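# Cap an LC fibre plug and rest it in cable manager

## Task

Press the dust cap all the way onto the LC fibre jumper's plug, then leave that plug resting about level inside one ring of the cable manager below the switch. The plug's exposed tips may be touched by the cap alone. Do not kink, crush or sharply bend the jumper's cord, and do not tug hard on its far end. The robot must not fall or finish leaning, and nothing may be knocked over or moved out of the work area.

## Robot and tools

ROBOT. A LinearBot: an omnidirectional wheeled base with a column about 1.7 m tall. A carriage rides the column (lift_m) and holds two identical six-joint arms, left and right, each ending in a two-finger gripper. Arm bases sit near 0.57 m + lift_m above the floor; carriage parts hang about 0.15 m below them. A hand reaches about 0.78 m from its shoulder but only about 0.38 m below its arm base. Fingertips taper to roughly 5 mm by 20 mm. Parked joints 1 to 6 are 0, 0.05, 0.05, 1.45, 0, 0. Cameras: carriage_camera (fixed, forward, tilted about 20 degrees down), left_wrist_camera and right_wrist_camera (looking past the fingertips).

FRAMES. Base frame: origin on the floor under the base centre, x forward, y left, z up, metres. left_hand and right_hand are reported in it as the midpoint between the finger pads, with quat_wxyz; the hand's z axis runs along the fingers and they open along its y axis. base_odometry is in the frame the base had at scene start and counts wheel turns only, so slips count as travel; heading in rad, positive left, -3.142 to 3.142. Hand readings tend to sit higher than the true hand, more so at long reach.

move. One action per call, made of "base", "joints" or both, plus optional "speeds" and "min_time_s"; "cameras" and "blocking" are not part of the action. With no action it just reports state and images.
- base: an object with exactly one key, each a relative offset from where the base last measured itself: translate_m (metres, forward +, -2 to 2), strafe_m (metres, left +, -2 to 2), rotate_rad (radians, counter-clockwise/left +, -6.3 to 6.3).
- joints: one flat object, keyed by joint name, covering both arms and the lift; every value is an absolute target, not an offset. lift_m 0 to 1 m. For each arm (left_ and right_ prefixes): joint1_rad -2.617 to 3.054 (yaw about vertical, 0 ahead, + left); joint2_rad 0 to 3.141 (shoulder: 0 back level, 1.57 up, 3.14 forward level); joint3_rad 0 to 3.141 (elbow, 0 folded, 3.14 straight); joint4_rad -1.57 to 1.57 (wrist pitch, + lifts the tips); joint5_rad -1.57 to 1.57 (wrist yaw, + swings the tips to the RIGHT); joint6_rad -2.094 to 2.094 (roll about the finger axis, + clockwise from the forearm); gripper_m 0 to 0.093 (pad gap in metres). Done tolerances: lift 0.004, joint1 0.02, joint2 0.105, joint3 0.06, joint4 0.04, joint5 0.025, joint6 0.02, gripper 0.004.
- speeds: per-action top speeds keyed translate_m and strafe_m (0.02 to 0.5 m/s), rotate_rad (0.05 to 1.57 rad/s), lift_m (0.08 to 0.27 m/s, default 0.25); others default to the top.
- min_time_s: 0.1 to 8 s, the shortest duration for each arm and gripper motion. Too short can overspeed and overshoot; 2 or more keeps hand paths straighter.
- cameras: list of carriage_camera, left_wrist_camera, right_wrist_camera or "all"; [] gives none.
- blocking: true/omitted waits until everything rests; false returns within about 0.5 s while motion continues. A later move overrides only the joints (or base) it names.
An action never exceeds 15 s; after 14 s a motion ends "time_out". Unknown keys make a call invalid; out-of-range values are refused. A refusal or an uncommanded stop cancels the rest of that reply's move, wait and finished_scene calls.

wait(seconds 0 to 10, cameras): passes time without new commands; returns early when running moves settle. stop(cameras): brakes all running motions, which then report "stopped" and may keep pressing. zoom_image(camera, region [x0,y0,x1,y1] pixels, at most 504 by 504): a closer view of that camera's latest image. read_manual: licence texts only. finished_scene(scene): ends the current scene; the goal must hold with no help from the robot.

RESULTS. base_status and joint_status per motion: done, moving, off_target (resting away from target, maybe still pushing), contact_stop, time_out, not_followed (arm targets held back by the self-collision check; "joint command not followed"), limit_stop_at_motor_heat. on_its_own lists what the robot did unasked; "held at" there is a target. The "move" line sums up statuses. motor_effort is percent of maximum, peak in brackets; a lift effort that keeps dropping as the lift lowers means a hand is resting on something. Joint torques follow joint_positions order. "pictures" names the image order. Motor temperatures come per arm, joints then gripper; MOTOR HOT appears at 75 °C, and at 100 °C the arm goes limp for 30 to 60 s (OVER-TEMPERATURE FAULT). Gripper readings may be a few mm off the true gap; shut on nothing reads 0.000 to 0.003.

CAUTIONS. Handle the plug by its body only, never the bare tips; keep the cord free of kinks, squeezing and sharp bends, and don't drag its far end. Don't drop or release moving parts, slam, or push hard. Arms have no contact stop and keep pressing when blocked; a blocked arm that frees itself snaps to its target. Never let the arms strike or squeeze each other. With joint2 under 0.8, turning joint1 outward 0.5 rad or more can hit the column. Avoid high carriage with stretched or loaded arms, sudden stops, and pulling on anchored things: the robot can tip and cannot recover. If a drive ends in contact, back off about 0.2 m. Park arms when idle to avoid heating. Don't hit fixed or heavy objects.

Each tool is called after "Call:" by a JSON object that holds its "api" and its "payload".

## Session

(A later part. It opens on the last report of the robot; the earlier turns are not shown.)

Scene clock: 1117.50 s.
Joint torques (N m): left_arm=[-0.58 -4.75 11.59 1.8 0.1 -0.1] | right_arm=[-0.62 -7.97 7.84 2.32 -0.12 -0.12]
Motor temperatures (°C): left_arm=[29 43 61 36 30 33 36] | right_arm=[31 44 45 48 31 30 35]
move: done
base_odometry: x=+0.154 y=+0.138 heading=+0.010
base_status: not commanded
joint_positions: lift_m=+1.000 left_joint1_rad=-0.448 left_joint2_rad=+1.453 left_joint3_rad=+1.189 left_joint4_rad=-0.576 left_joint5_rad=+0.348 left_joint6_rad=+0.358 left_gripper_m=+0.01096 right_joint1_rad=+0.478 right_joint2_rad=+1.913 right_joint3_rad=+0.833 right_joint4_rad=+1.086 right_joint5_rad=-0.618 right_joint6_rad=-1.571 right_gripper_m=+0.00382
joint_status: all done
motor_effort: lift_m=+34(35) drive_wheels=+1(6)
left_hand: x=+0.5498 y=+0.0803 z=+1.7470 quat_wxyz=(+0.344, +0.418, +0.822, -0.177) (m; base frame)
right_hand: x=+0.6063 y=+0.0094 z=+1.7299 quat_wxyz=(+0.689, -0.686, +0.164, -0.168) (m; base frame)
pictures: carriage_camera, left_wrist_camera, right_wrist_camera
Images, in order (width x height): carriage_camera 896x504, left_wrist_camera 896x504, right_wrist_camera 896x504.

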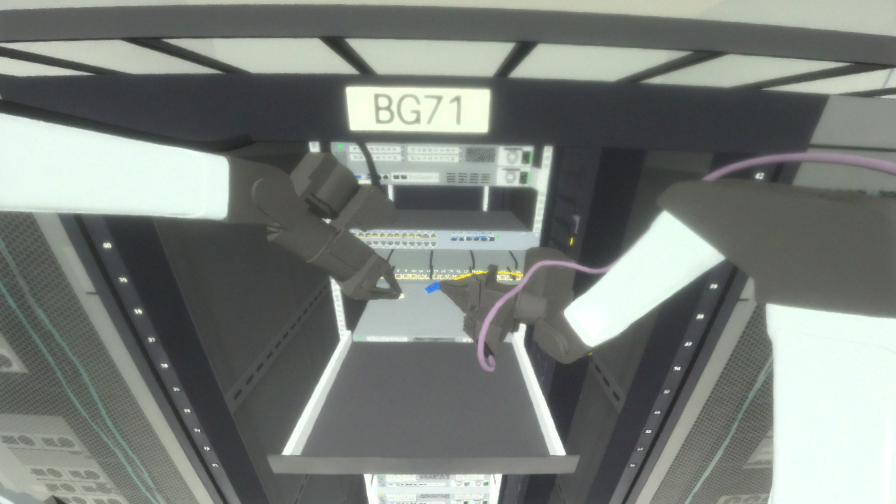

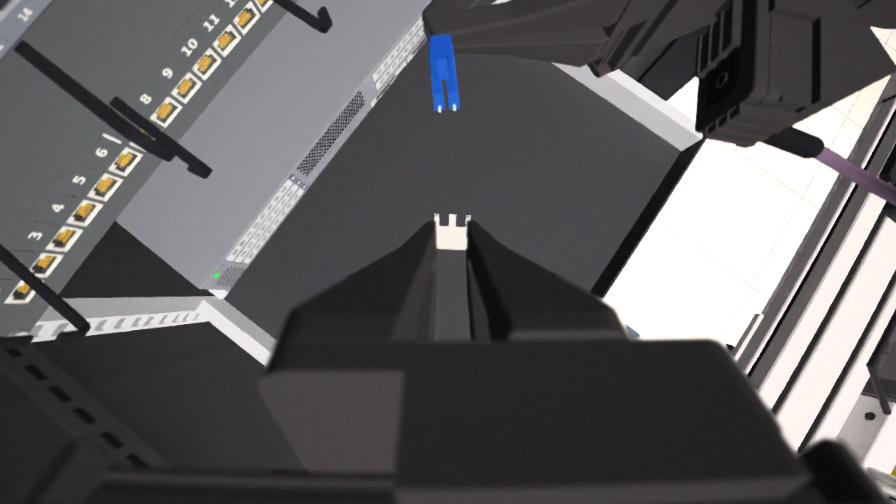

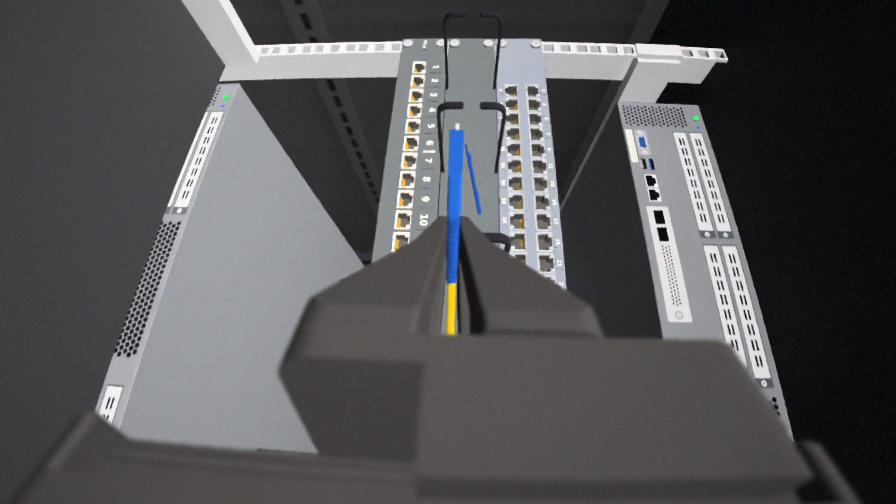

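Call:
{"api": "move", "payload": {"joints": {"left_joint1_rad": -0.566, "left_joint2_rad": 1.573, "left_joint3_rad": 1.249, "left_joint4_rad": -0.422, "left_joint5_rad": 0.166, "left_joint6_rad": 0.167}, "min_time_s": 2.0, "cameras": ["left_wrist_camera", "right_wrist_camera"]}}

Call:
{"api": "zoom_image", "payload": {"camera": "left_wrist_camera", "region": [380, 110, 530, 270]}}

Call:
{"api": "zoom_image", "payload": {"camera": "right_wrist_camera", "region": [380, 0, 540, 200]}}

Scene clock: 1154.93 s.
Joint torques (N m): left_arm=[-0.59 -5.63 11.64 1.91 0.01 -0.1] | right_arm=[-0.59 -7.94 7.84 2.33 -0.11 -0.12]
Motor temperatures (°C): left_arm=[29 41 62 39 29 33 36] | right_arm=[31 42 46 49 31 30 35]
move: done
base_odometry: x=+0.154 y=+0.138 heading=+0.010
base_status: not commanded
joint_positions: lift_m=+1.000 left_joint1_rad=-0.558 left_joint2_rad=+1.560 left_joint3_rad=+1.209 left_joint4_rad=-0.438 left_joint5_rad=+0.180 left_joint6_rad=+0.179 left_gripper_m=+0.01096 right_joint1_rad=+0.478 right_joint2_rad=+1.913 right_joint3_rad=+0.833 right_joint4_rad=+1.086 right_joint5_rad=-0.618 right_joint6_rad=-1.571 right_gripper_m=+0.00382
joint_status: all done
motor_effort: lift_m=+34(35) drive_wheels=-1(5)
left_hand: x=+0.5726 y=+0.0472 z=+1.7300 quat_wxyz=(+0.357, +0.363, +0.847, -0.153) (m; base frame)
right_hand: x=+0.6063 y=+0.0094 z=+1.7299 quat_wxyz=(+0.689, -0.686, +0.164, -0.168) (m; base frame)
pictures: left_wrist_camera, right_wrist_camera
Images, in order (width x height): left_wrist_camera 896x504, right_wrist_camera 896x504.

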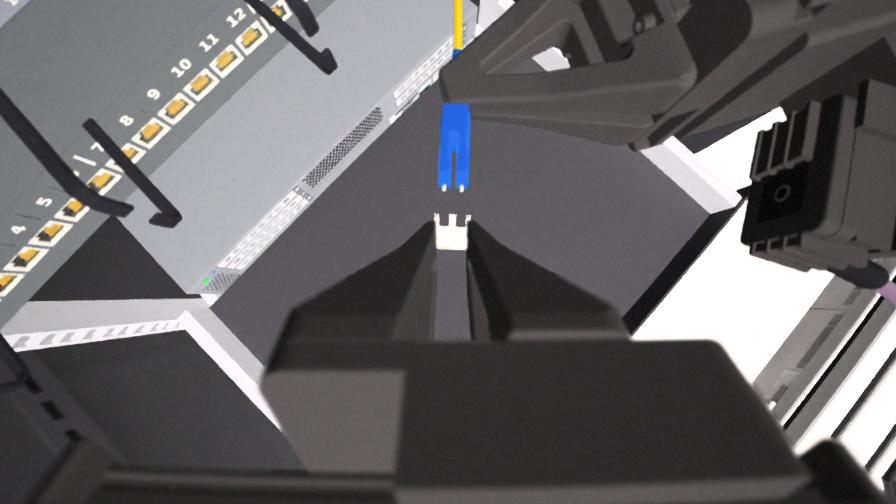

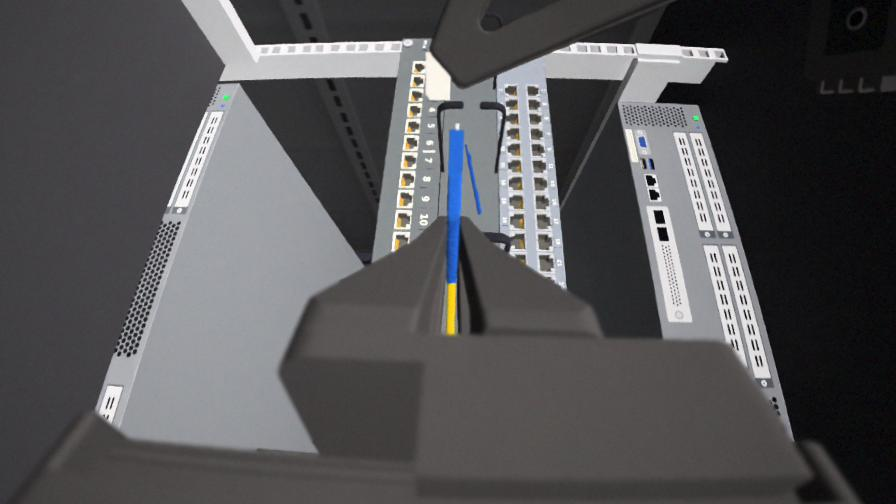

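Scaled by 3.150 from the camera's 896x504 image, which has a finer 1280x720 frame.

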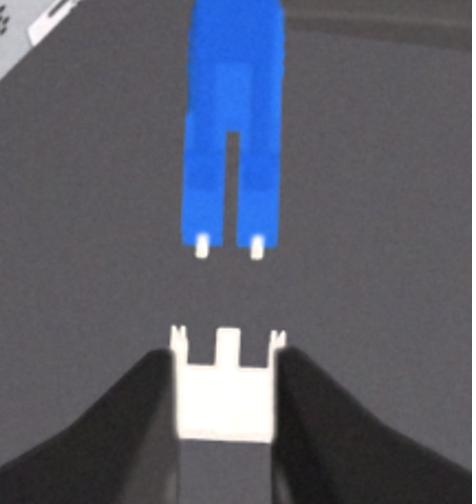

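Scaled by 2.520 from the camera's 896x504 image, which has a finer 1280x720 frame.

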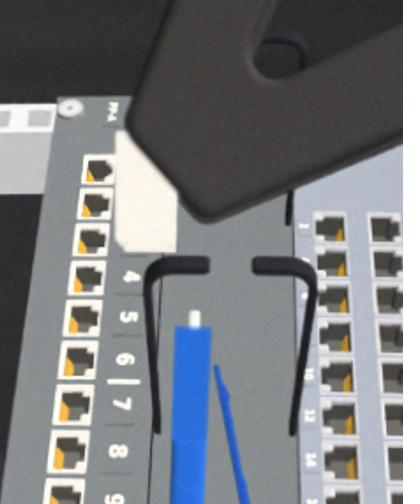

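Call:
{"api": "move", "payload": {"joints": {"left_joint1_rad": -0.566, "left_joint2_rad": 1.572, "left_joint3_rad": 1.274, "left_joint4_rad": -0.476, "left_joint5_rad": 0.166, "left_joint6_rad": 0.167}, "min_time_s": 1.0, "cameras": ["left_wrist_camera", "right_wrist_camera"]}}

Call:
{"api": "zoom_image", "payload": {"camera": "left_wrist_camera", "region": [380, 110, 530, 270]}}

Call:
{"api": "zoom_image", "payload": {"camera": "right_wrist_camera", "region": [380, 0, 540, 200]}}

Scene clock: 1180.50 s.
Joint torques (N m): left_arm=[-0.61 -5.7 11.66 1.63 0.01 -0.09] | right_arm=[-0.55 -7.95 7.84 2.33 -0.11 -0.13]
Motor temperatures (°C): left_arm=[29 41 64 40 29 33 36] | right_arm=[31 42 46 49 31 30 35]
move: done
base_odometry: x=+0.154 y=+0.138 heading=+0.010
base_status: not commanded
joint_positions: lift_m=+1.000 left_joint1_rad=-0.558 left_joint2_rad=+1.560 left_joint3_rad=+1.234 left_joint4_rad=-0.468 left_joint5_rad=+0.179 left_joint6_rad=+0.178 left_gripper_m=+0.01096 right_joint1_rad=+0.478 right_joint2_rad=+1.913 right_joint3_rad=+0.833 right_joint4_rad=+1.086 right_joint5_rad=-0.618 right_joint6_rad=-1.571 right_gripper_m=+0.00382
joint_status: all done
motor_effort: lift_m=+34(35) drive_wheels=-5(5)
left_hand: x=+0.5724 y=+0.0475 z=+1.7352 quat_wxyz=(+0.355, +0.363, +0.848, -0.153) (m; base frame)
right_hand: x=+0.6063 y=+0.0094 z=+1.7299 quat_wxyz=(+0.689, -0.686, +0.164, -0.168) (m; base frame)
pictures: left_wrist_camera, right_wrist_camera
Images, in order (width x height): left_wrist_camera 896x504, right_wrist_camera 896x504.

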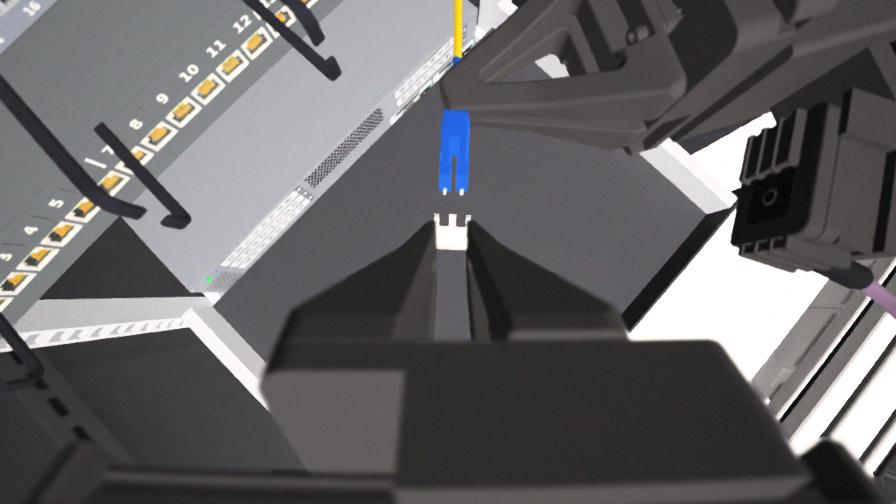

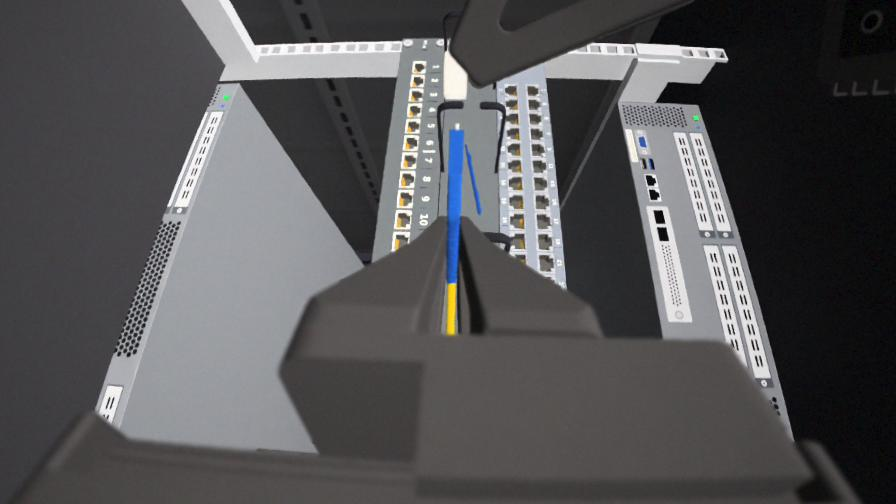

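Scaled by 3.150 from the camera's 896x504 image, which has a finer 1280x720 frame.

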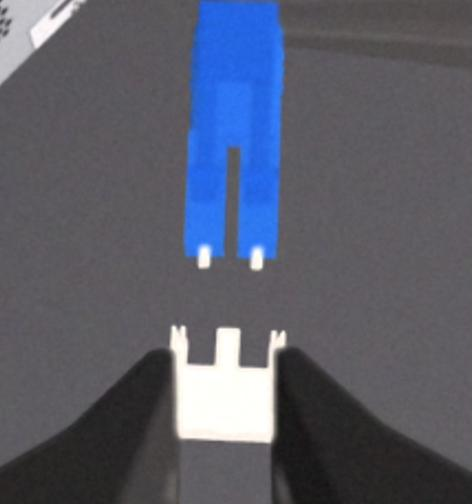

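Scaled by 2.520 from the camera's 896x504 image, which has a finer 1280x720 frame.

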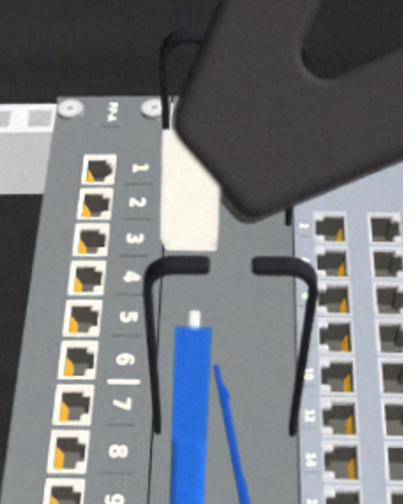

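Call:
{"api": "move", "payload": {"joints": {"left_joint1_rad": -0.574, "left_joint2_rad": 1.604, "left_joint3_rad": 1.306, "left_joint4_rad": -0.474, "left_joint5_rad": 0.161, "left_joint6_rad": 0.164}, "min_time_s": 1.5, "cameras": ["left_wrist_camera", "right_wrist_camera"]}}

Call:
{"api": "zoom_image", "payload": {"camera": "left_wrist_camera", "region": [380, 110, 530, 270]}}

Call:
{"api": "zoom_image", "payload": {"camera": "right_wrist_camera", "region": [380, 0, 540, 200]}}

Scene clock: 1210.03 s.
Joint torques (N m): left_arm=[-0.62 -5.85 11.69 1.68 0.01 -0.09] | right_arm=[-0.58 -7.97 7.84 2.33 -0.12 -0.13]
Motor temperatures (°C): left_arm=[29 42 63 40 29 33 36] | right_arm=[31 42 46 50 31 30 36]
move: done
base_odometry: x=+0.154 y=+0.138 heading=+0.010
base_status: not commanded
joint_positions: lift_m=+1.000 left_joint1_rad=-0.566 left_joint2_rad=+1.590 left_joint3_rad=+1.266 left_joint4_rad=-0.470 left_joint5_rad=+0.174 left_joint6_rad=+0.175 left_gripper_m=+0.01096 right_joint1_rad=+0.478 right_joint2_rad=+1.913 right_joint3_rad=+0.833 right_joint4_rad=+1.086 right_joint5_rad=-0.618 right_joint6_rad=-1.571 right_gripper_m=+0.00382
joint_status: all done
motor_effort: lift_m=+35(35) drive_wheels=-4(6)
left_hand: x=+0.5776 y=+0.0410 z=+1.7354 quat_wxyz=(+0.355, +0.365, +0.847, -0.152) (m; base frame)
right_hand: x=+0.6063 y=+0.0094 z=+1.7299 quat_wxyz=(+0.689, -0.686, +0.164, -0.168) (m; base frame)
pictures: left_wrist_camera, right_wrist_camera
Images, in order (width x height): left_wrist_camera 896x504, right_wrist_camera 896x504.

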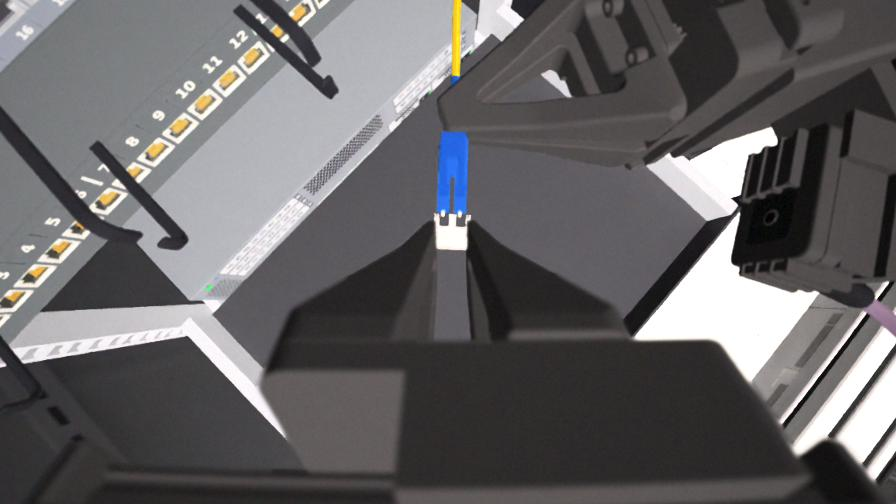

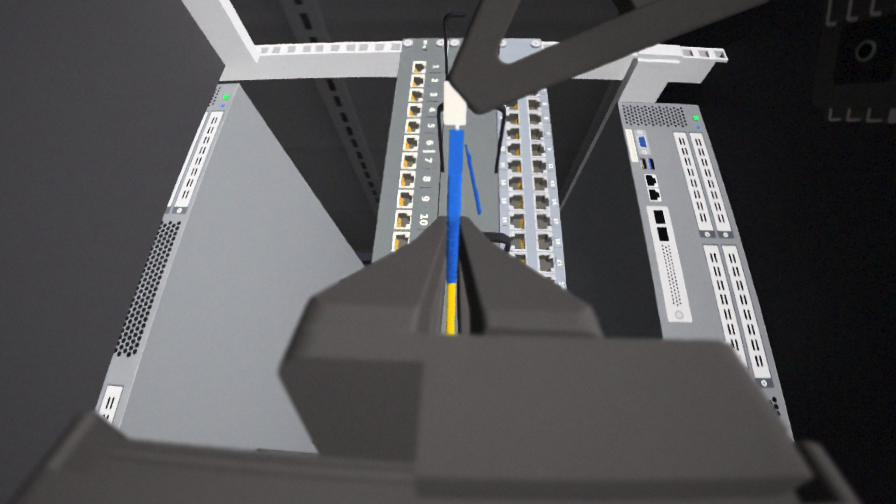

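Scaled by 3.150 from the camera's 896x504 image, which has a finer 1280x720 frame.

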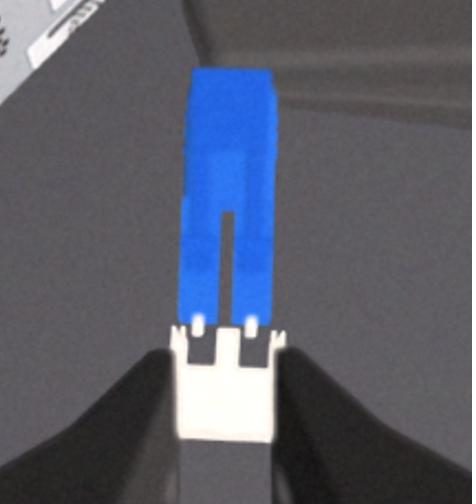

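Scaled by 2.520 from the camera's 896x504 image, which has a finer 1280x720 frame.

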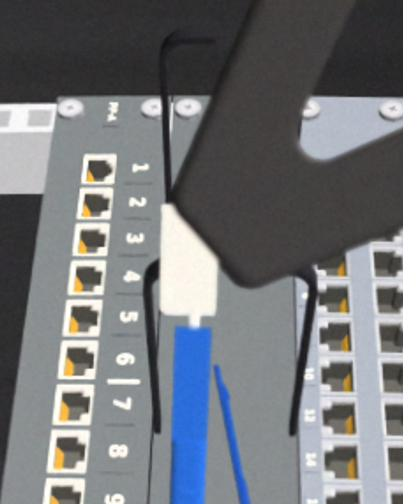

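Call:
{"api": "move", "payload": {"joints": {"left_joint1_rad": -0.577, "left_joint2_rad": 1.622, "left_joint3_rad": 1.326, "left_joint4_rad": -0.474, "left_joint5_rad": 0.159, "left_joint6_rad": 0.163}, "min_time_s": 1.5, "cameras": ["left_wrist_camera", "right_wrist_camera"]}}

Call:
{"api": "zoom_image", "payload": {"camera": "left_wrist_camera", "region": [380, 110, 530, 270]}}

Call:
{"api": "zoom_image", "payload": {"camera": "right_wrist_camera", "region": [380, 0, 540, 200]}}

Scene clock: 1223.23 s.
Joint torques (N m): left_arm=[-0.66 -5.98 11.7 1.69 0.01 -0.09] | right_arm=[-0.59 -7.97 7.83 2.32 -0.11 -0.12]
Motor temperatures (°C): left_arm=[29 43 63 40 29 33 36] | right_arm=[31 42 46 50 31 30 36]
move: done
base_odometry: x=+0.154 y=+0.138 heading=+0.010
base_status: not commanded
joint_positions: lift_m=+1.000 left_joint1_rad=-0.569 left_joint2_rad=+1.608 left_joint3_rad=+1.286 left_joint4_rad=-0.470 left_joint5_rad=+0.172 left_joint6_rad=+0.174 left_gripper_m=+0.01096 right_joint1_rad=+0.478 right_joint2_rad=+1.913 right_joint3_rad=+0.833 right_joint4_rad=+1.086 right_joint5_rad=-0.618 right_joint6_rad=-1.571 right_gripper_m=+0.00382
joint_status: all done
motor_effort: lift_m=+34(35) drive_wheels=+0(6)
left_hand: x=+0.5815 y=+0.0376 z=+1.7361 quat_wxyz=(+0.355, +0.365, +0.847, -0.152) (m; base frame)
right_hand: x=+0.6062 y=+0.0095 z=+1.7299 quat_wxyz=(+0.689, -0.686, +0.164, -0.168) (m; base frame)
pictures: left_wrist_camera, right_wrist_camera
Images, in order (width x height): left_wrist_camera 896x504, right_wrist_camera 896x504.

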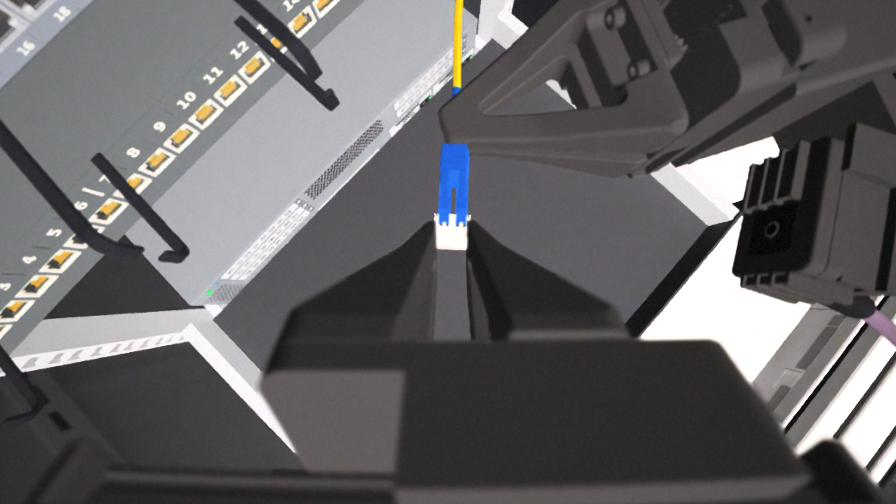

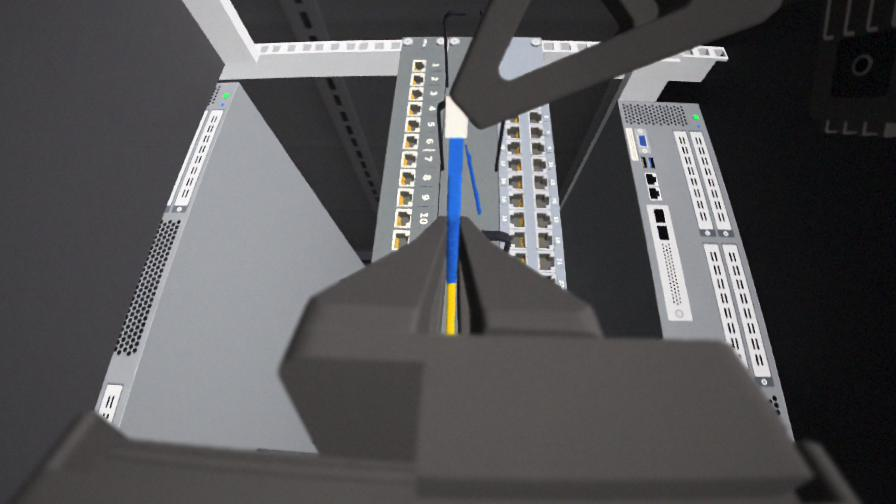

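Scaled by 3.150 from the camera's 896x504 image, which has a finer 1280x720 frame.

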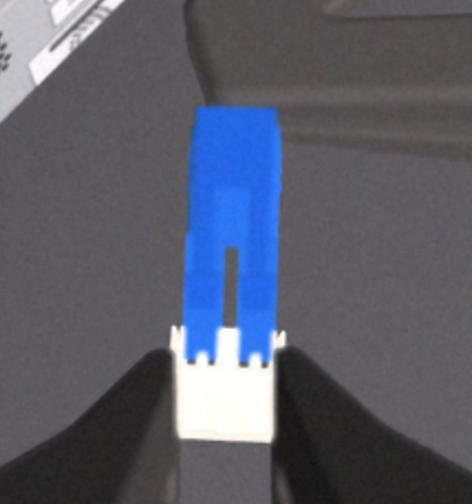

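Scaled by 2.520 from the camera's 896x504 image, which has a finer 1280x720 frame.

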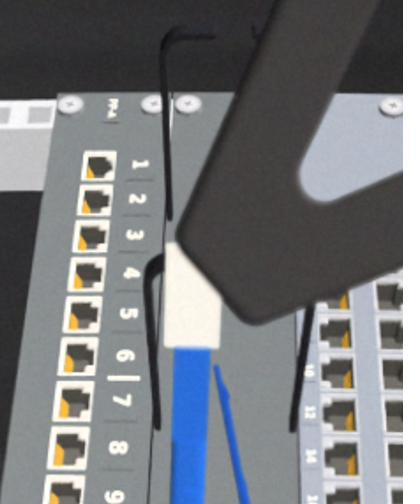

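Call:
{"api": "move", "payload": {"joints": {"left_joint1_rad": -0.581, "left_joint2_rad": 1.64, "left_joint3_rad": 1.344, "left_joint4_rad": -0.474, "left_joint5_rad": 0.156, "left_joint6_rad": 0.161}, "min_time_s": 1.5, "cameras": ["left_wrist_camera", "right_wrist_camera"]}}

Call:
{"api": "zoom_image", "payload": {"camera": "left_wrist_camera", "region": [380, 110, 530, 270]}}

Call:
{"api": "zoom_image", "payload": {"camera": "right_wrist_camera", "region": [380, 0, 540, 200]}}

Scene clock: 1239.43 s.
Joint torques (N m): left_arm=[-0.7 -5.96 11.69 1.75 0.01 -0.1] | right_arm=[-0.13 -7.95 7.86 2.33 -0.11 -0.11]
Motor temperatures (°C): left_arm=[29 43 67 40 29 33 36] | right_arm=[31 42 47 50 31 30 36]
move: done
base_odometry: x=+0.154 y=+0.138 heading=+0.010
base_status: not commanded
joint_positions: lift_m=+1.000 left_joint1_rad=-0.572 left_joint2_rad=+1.624 left_joint3_rad=+1.304 left_joint4_rad=-0.476 left_joint5_rad=+0.169 left_joint6_rad=+0.172 left_gripper_m=+0.01096 right_joint1_rad=+0.474 right_joint2_rad=+1.913 right_joint3_rad=+0.833 right_joint4_rad=+1.085 right_joint5_rad=-0.618 right_joint6_rad=-1.572 right_gripper_m=+0.00382
joint_status: all done
motor_effort: lift_m=+34(35) drive_wheels=-5(5)
left_hand: x=+0.5839 y=+0.0350 z=+1.7356 quat_wxyz=(+0.353, +0.365, +0.848, -0.151) (m; base frame)
right_hand: x=+0.6077 y=+0.0077 z=+1.7297 quat_wxyz=(+0.688, -0.686, +0.166, -0.169) (m; base frame)
pictures: left_wrist_camera, right_wrist_camera
Images, in order (width x height): left_wrist_camera 896x504, right_wrist_camera 896x504.

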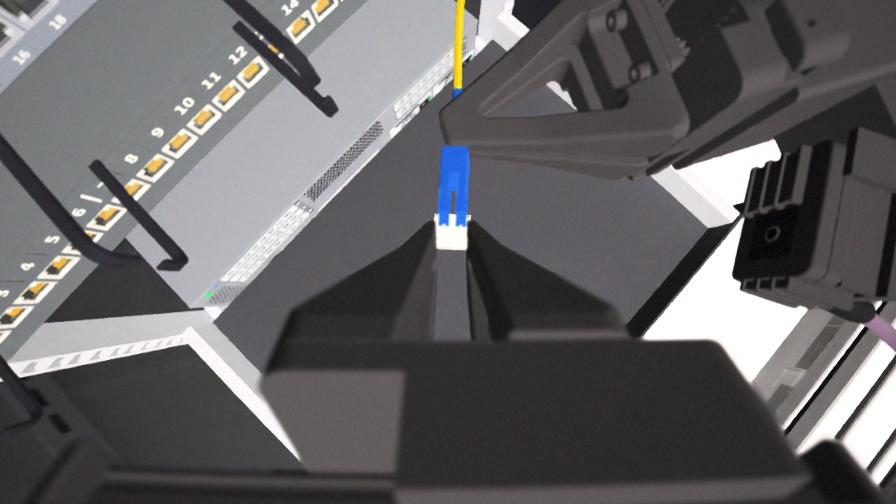

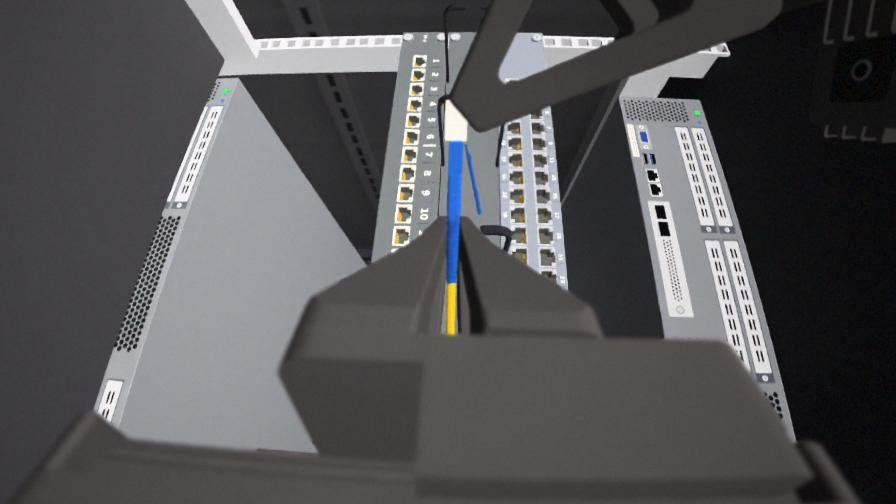

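Scaled by 3.150 from the camera's 896x504 image, which has a finer 1280x720 frame.

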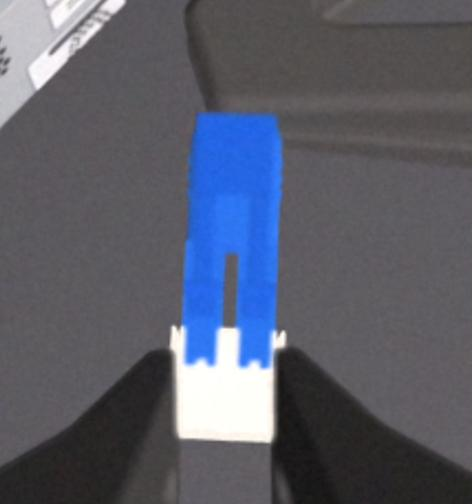

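Scaled by 2.520 from the camera's 896x504 image, which has a finer 1280x720 frame.

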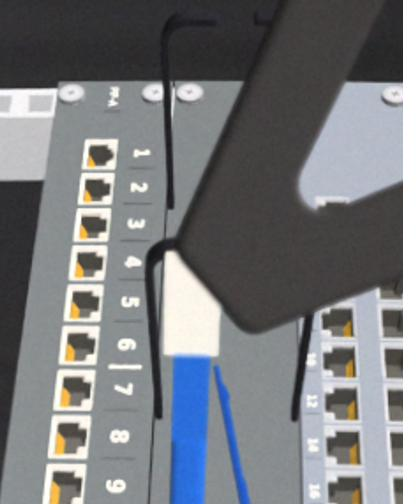

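Call:
{"api": "zoom_image", "payload": {"camera": "left_wrist_camera", "region": [425, 195, 480, 255]}}

Call:
{"api": "zoom_image", "payload": {"camera": "right_wrist_camera", "region": [430, 85, 500, 165]}}

Scaled by 8.400 from the camera's 896x504 image, which has a finer 1280x720 frame.

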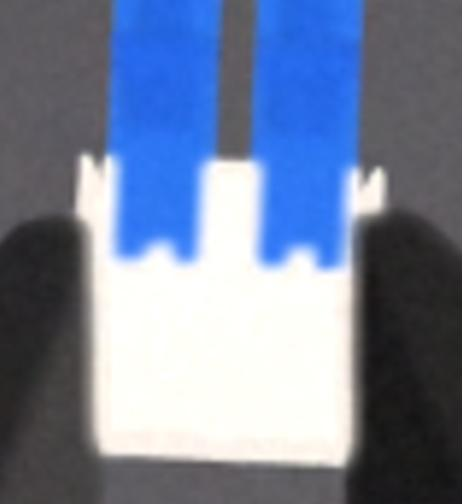

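Scaled by 6.300 from the camera's 896x504 image, which has a finer 1280x720 frame.

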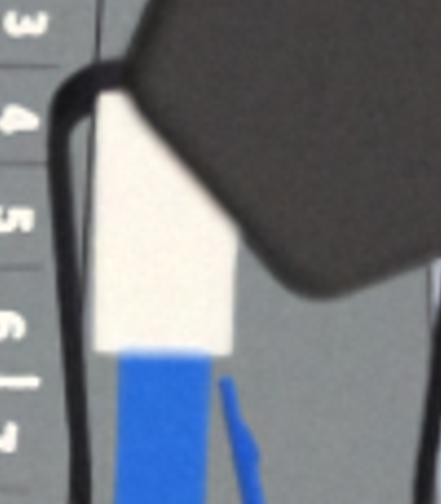

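Call:
{"api": "move", "payload": {"joints": {"left_joint1_rad": -0.585, "left_joint2_rad": 1.656, "left_joint3_rad": 1.36, "left_joint4_rad": -0.474, "left_joint5_rad": 0.153, "left_joint6_rad": 0.16, "right_joint1_rad": 0.487, "right_joint5_rad": -0.614}, "min_time_s": 1.5, "cameras": ["left_wrist_camera", "right_wrist_camera"]}}

Call:
{"api": "zoom_image", "payload": {"camera": "left_wrist_camera", "region": [380, 110, 530, 270]}}

Call:
{"api": "zoom_image", "payload": {"camera": "right_wrist_camera", "region": [380, 0, 540, 200]}}

Scene clock: 1280.40 s.
Joint torques (N m): left_arm=[-0.85 -5.96 11.7 1.79 0.06 -0.09] | right_arm=[1.26 -7.97 7.84 2.39 -0.14 -0.11]
Motor temperatures (°C): left_arm=[29 44 70 42 29 33 36] | right_arm=[31 42 47 51 31 30 36]
move: done
base_odometry: x=+0.154 y=+0.138 heading=+0.010
base_status: not commanded
joint_positions: lift_m=+1.000 left_joint1_rad=-0.574 left_joint2_rad=+1.638 left_joint3_rad=+1.319 left_joint4_rad=-0.481 left_joint5_rad=+0.161 left_joint6_rad=+0.171 left_gripper_m=+0.01096 right_joint1_rad=+0.474 right_joint2_rad=+1.913 right_joint3_rad=+0.833 right_joint4_rad=+1.081 right_joint5_rad=-0.601 right_joint6_rad=-1.573 right_gripper_m=+0.00382
joint_status: all done
motor_effort: lift_m=+34(35) drive_wheels=-4(6)
left_hand: x=+0.5869 y=+0.0335 z=+1.7349 quat_wxyz=(+0.352, +0.364, +0.849, -0.148) (m; base frame)
right_hand: x=+0.6103 y=+0.0063 z=+1.7290 quat_wxyz=(+0.686, -0.685, +0.172, -0.175) (m; base frame)
pictures: left_wrist_camera, right_wrist_camera
Images, in order (width x height): left_wrist_camera 896x504, right_wrist_camera 896x504.

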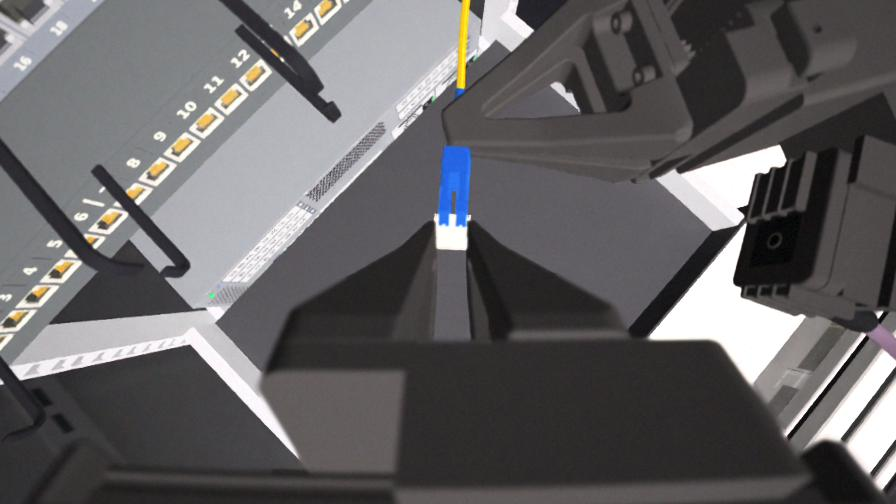

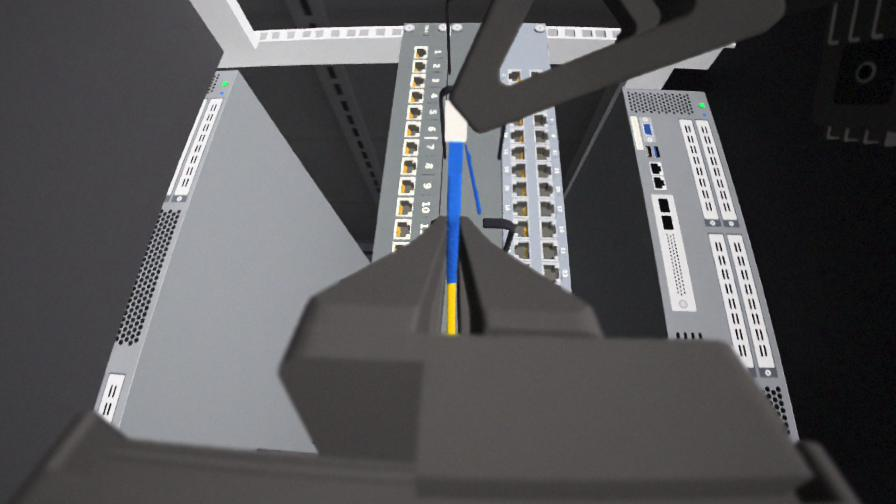

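Scaled by 3.150 from the camera's 896x504 image, which has a finer 1280x720 frame.

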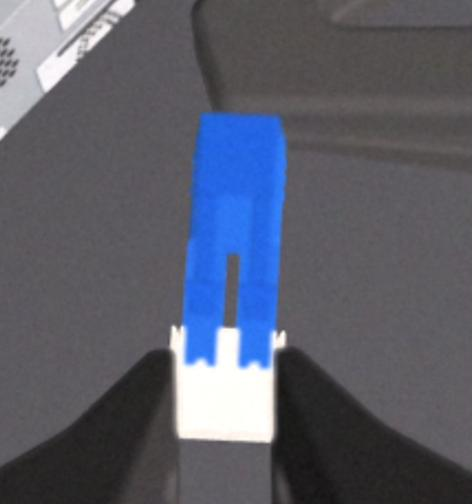

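Scaled by 2.520 from the camera's 896x504 image, which has a finer 1280x720 frame.

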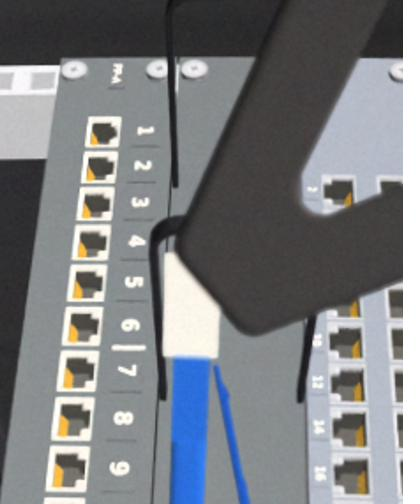

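Call:
{"api": "move", "payload": {"joints": {"right_joint1_rad": 0.515, "right_joint5_rad": -0.628}, "min_time_s": 1.5, "cameras": ["left_wrist_camera", "right_wrist_camera"]}}

Call:
{"api": "zoom_image", "payload": {"camera": "left_wrist_camera", "region": [380, 110, 530, 270]}}

Call:
{"api": "zoom_image", "payload": {"camera": "right_wrist_camera", "region": [380, 0, 540, 200]}}

Scene clock: 1312.10 s.
Joint torques (N m): left_arm=[-0.84 -5.96 11.69 1.97 0.13 -0.1] | right_arm=[2.51 -8.2 7.82 2.49 -0.39 -0.09]
Motor temperatures (°C): left_arm=[29 42 71 43 29 33 36] | right_arm=[31 42 47 51 31 30 36]
move: off_target
base_odometry: x=+0.154 y=+0.138 heading=+0.010
base_status: not commanded
joint_positions: lift_m=+1.000 left_joint1_rad=-0.574 left_joint2_rad=+1.638 left_joint3_rad=+1.319 left_joint4_rad=-0.498 left_joint5_rad=+0.152 left_joint6_rad=+0.171 left_gripper_m=+0.01096 right_joint1_rad=+0.490 right_joint2_rad=+1.915 right_joint3_rad=+0.833 right_joint4_rad=+1.073 right_joint5_rad=-0.593 right_joint6_rad=-1.574 right_gripper_m=+0.00382
joint_status: right_joint1_rad off_target (ended at +0.490, target +0.515); right_joint5_rad off_target (ended at -0.593, target -0.628)
motor_effort: lift_m=+34(35) drive_wheels=-3(6)
left_hand: x=+0.5852 y=+0.0363 z=+1.7319 quat_wxyz=(+0.346, +0.364, +0.853, -0.143) (m; base frame)
right_hand: x=+0.6067 y=+0.0119 z=+1.7260 quat_wxyz=(+0.684, -0.689, +0.172, -0.170) (m; base frame)
pictures: left_wrist_camera, right_wrist_camera
Images, in order (width x height): left_wrist_camera 896x504, right_wrist_camera 896x504.

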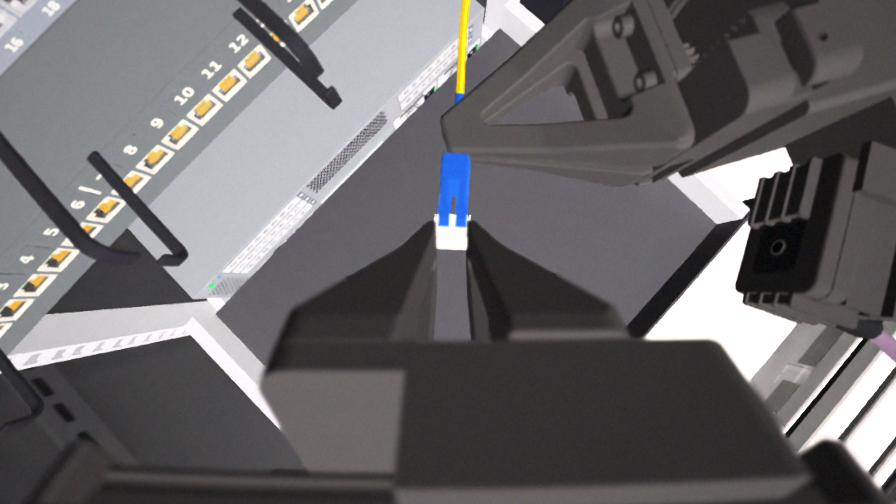

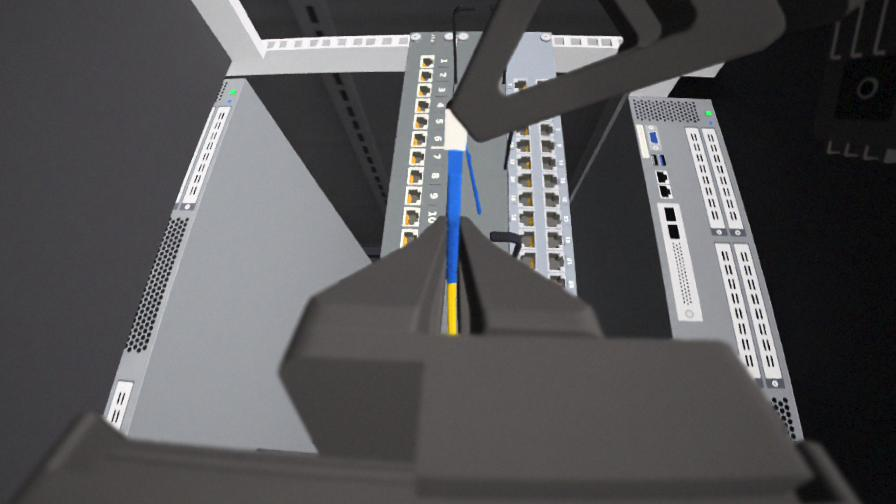

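Scaled by 3.150 from the camera's 896x504 image, which has a finer 1280x720 frame.

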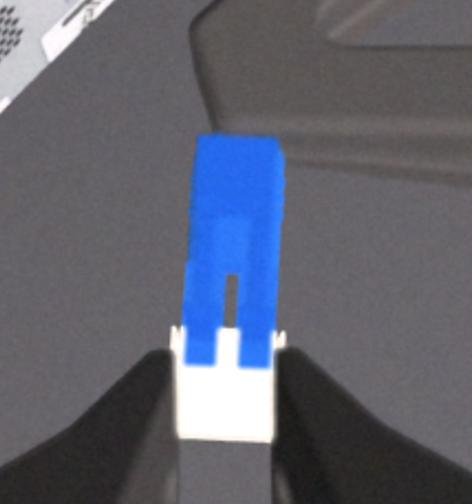

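Scaled by 2.520 from the camera's 896x504 image, which has a finer 1280x720 frame.

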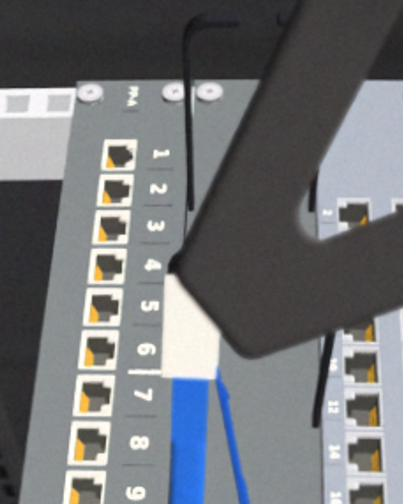

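Call:
{"api": "move", "payload": {"joints": {"right_joint1_rad": 0.53, "right_joint5_rad": -0.645, "right_joint4_rad": 1.09, "left_joint4_rad": -0.455}, "min_time_s": 1.5, "cameras": ["left_wrist_camera", "right_wrist_camera"]}}

Call:
{"api": "zoom_image", "payload": {"camera": "left_wrist_camera", "region": [380, 110, 530, 270]}}

Call:
{"api": "zoom_image", "payload": {"camera": "right_wrist_camera", "region": [380, 0, 540, 200]}}

Scene clock: 1323.30 s.
Joint torques (N m): left_arm=[-0.85 -5.91 11.66 2.22 0.18 -0.09] | right_arm=[3.41 -8.46 7.84 2.65 -0.63 -0.08]
Motor temperatures (°C): left_arm=[29 42 71 44 29 33 36] | right_arm=[31 43 47 50 31 30 36]
move: off_target
base_odometry: x=+0.154 y=+0.138 heading=+0.010
base_status: not commanded
joint_positions: lift_m=+1.000 left_joint1_rad=-0.574 left_joint2_rad=+1.638 left_joint3_rad=+1.319 left_joint4_rad=-0.504 left_joint5_rad=+0.147 left_joint6_rad=+0.171 left_gripper_m=+0.01096 right_joint1_rad=+0.496 right_joint2_rad=+1.918 right_joint3_rad=+0.833 right_joint4_rad=+1.073 right_joint5_rad=-0.587 right_joint6_rad=-1.575 right_gripper_m=+0.00382
joint_status: left_joint4_rad off_target (ended at -0.504, target -0.455); right_joint1_rad off_target (ended at +0.496, target +0.530); right_joint5_rad off_target (ended at -0.587, target -0.645); the others done
motor_effort: lift_m=+34(35) drive_wheels=-2(5)
left_hand: x=+0.5850 y=+0.0376 z=+1.7308 quat_wxyz=(+0.343, +0.363, +0.855, -0.140) (m; base frame)
right_hand: x=+0.6058 y=+0.0138 z=+1.7247 quat_wxyz=(+0.683, -0.689, +0.173, -0.169) (m; base frame)
pictures: left_wrist_camera, right_wrist_camera
Images, in order (width x height): left_wrist_camera 896x504, right_wrist_camera 896x504.

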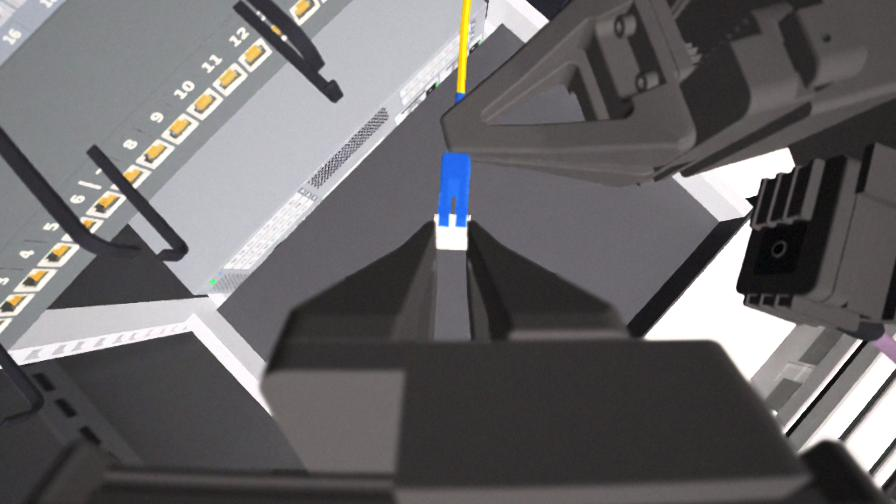

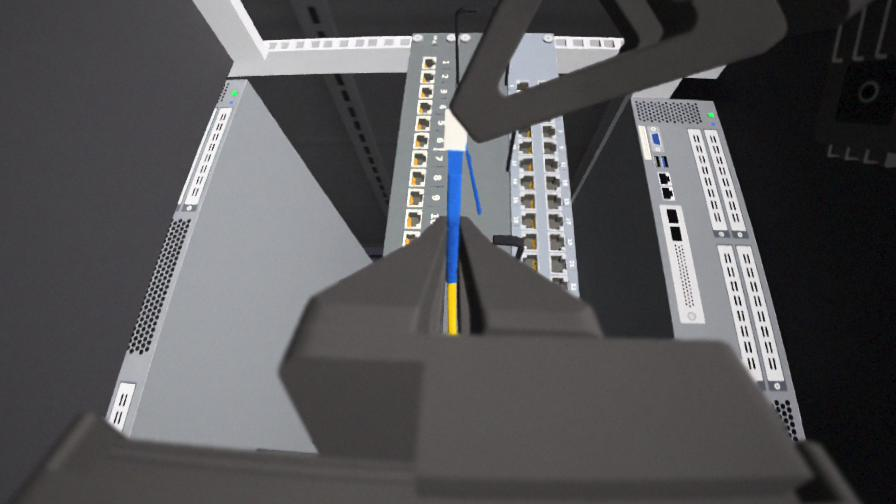

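Scaled by 3.150 from the camera's 896x504 image, which has a finer 1280x720 frame.

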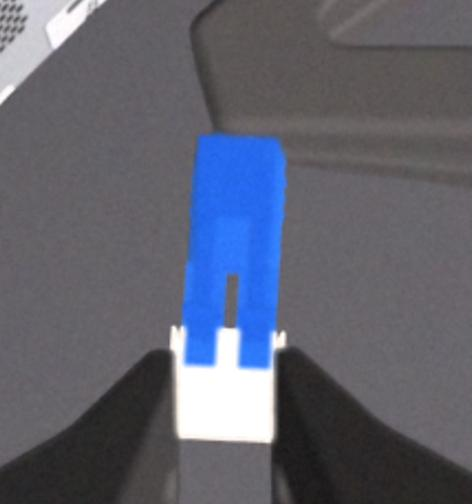

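Scaled by 2.520 from the camera's 896x504 image, which has a finer 1280x720 frame.

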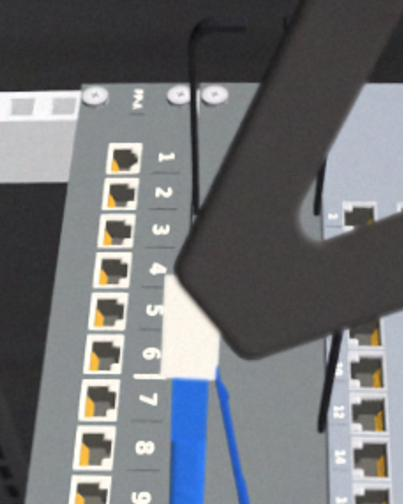

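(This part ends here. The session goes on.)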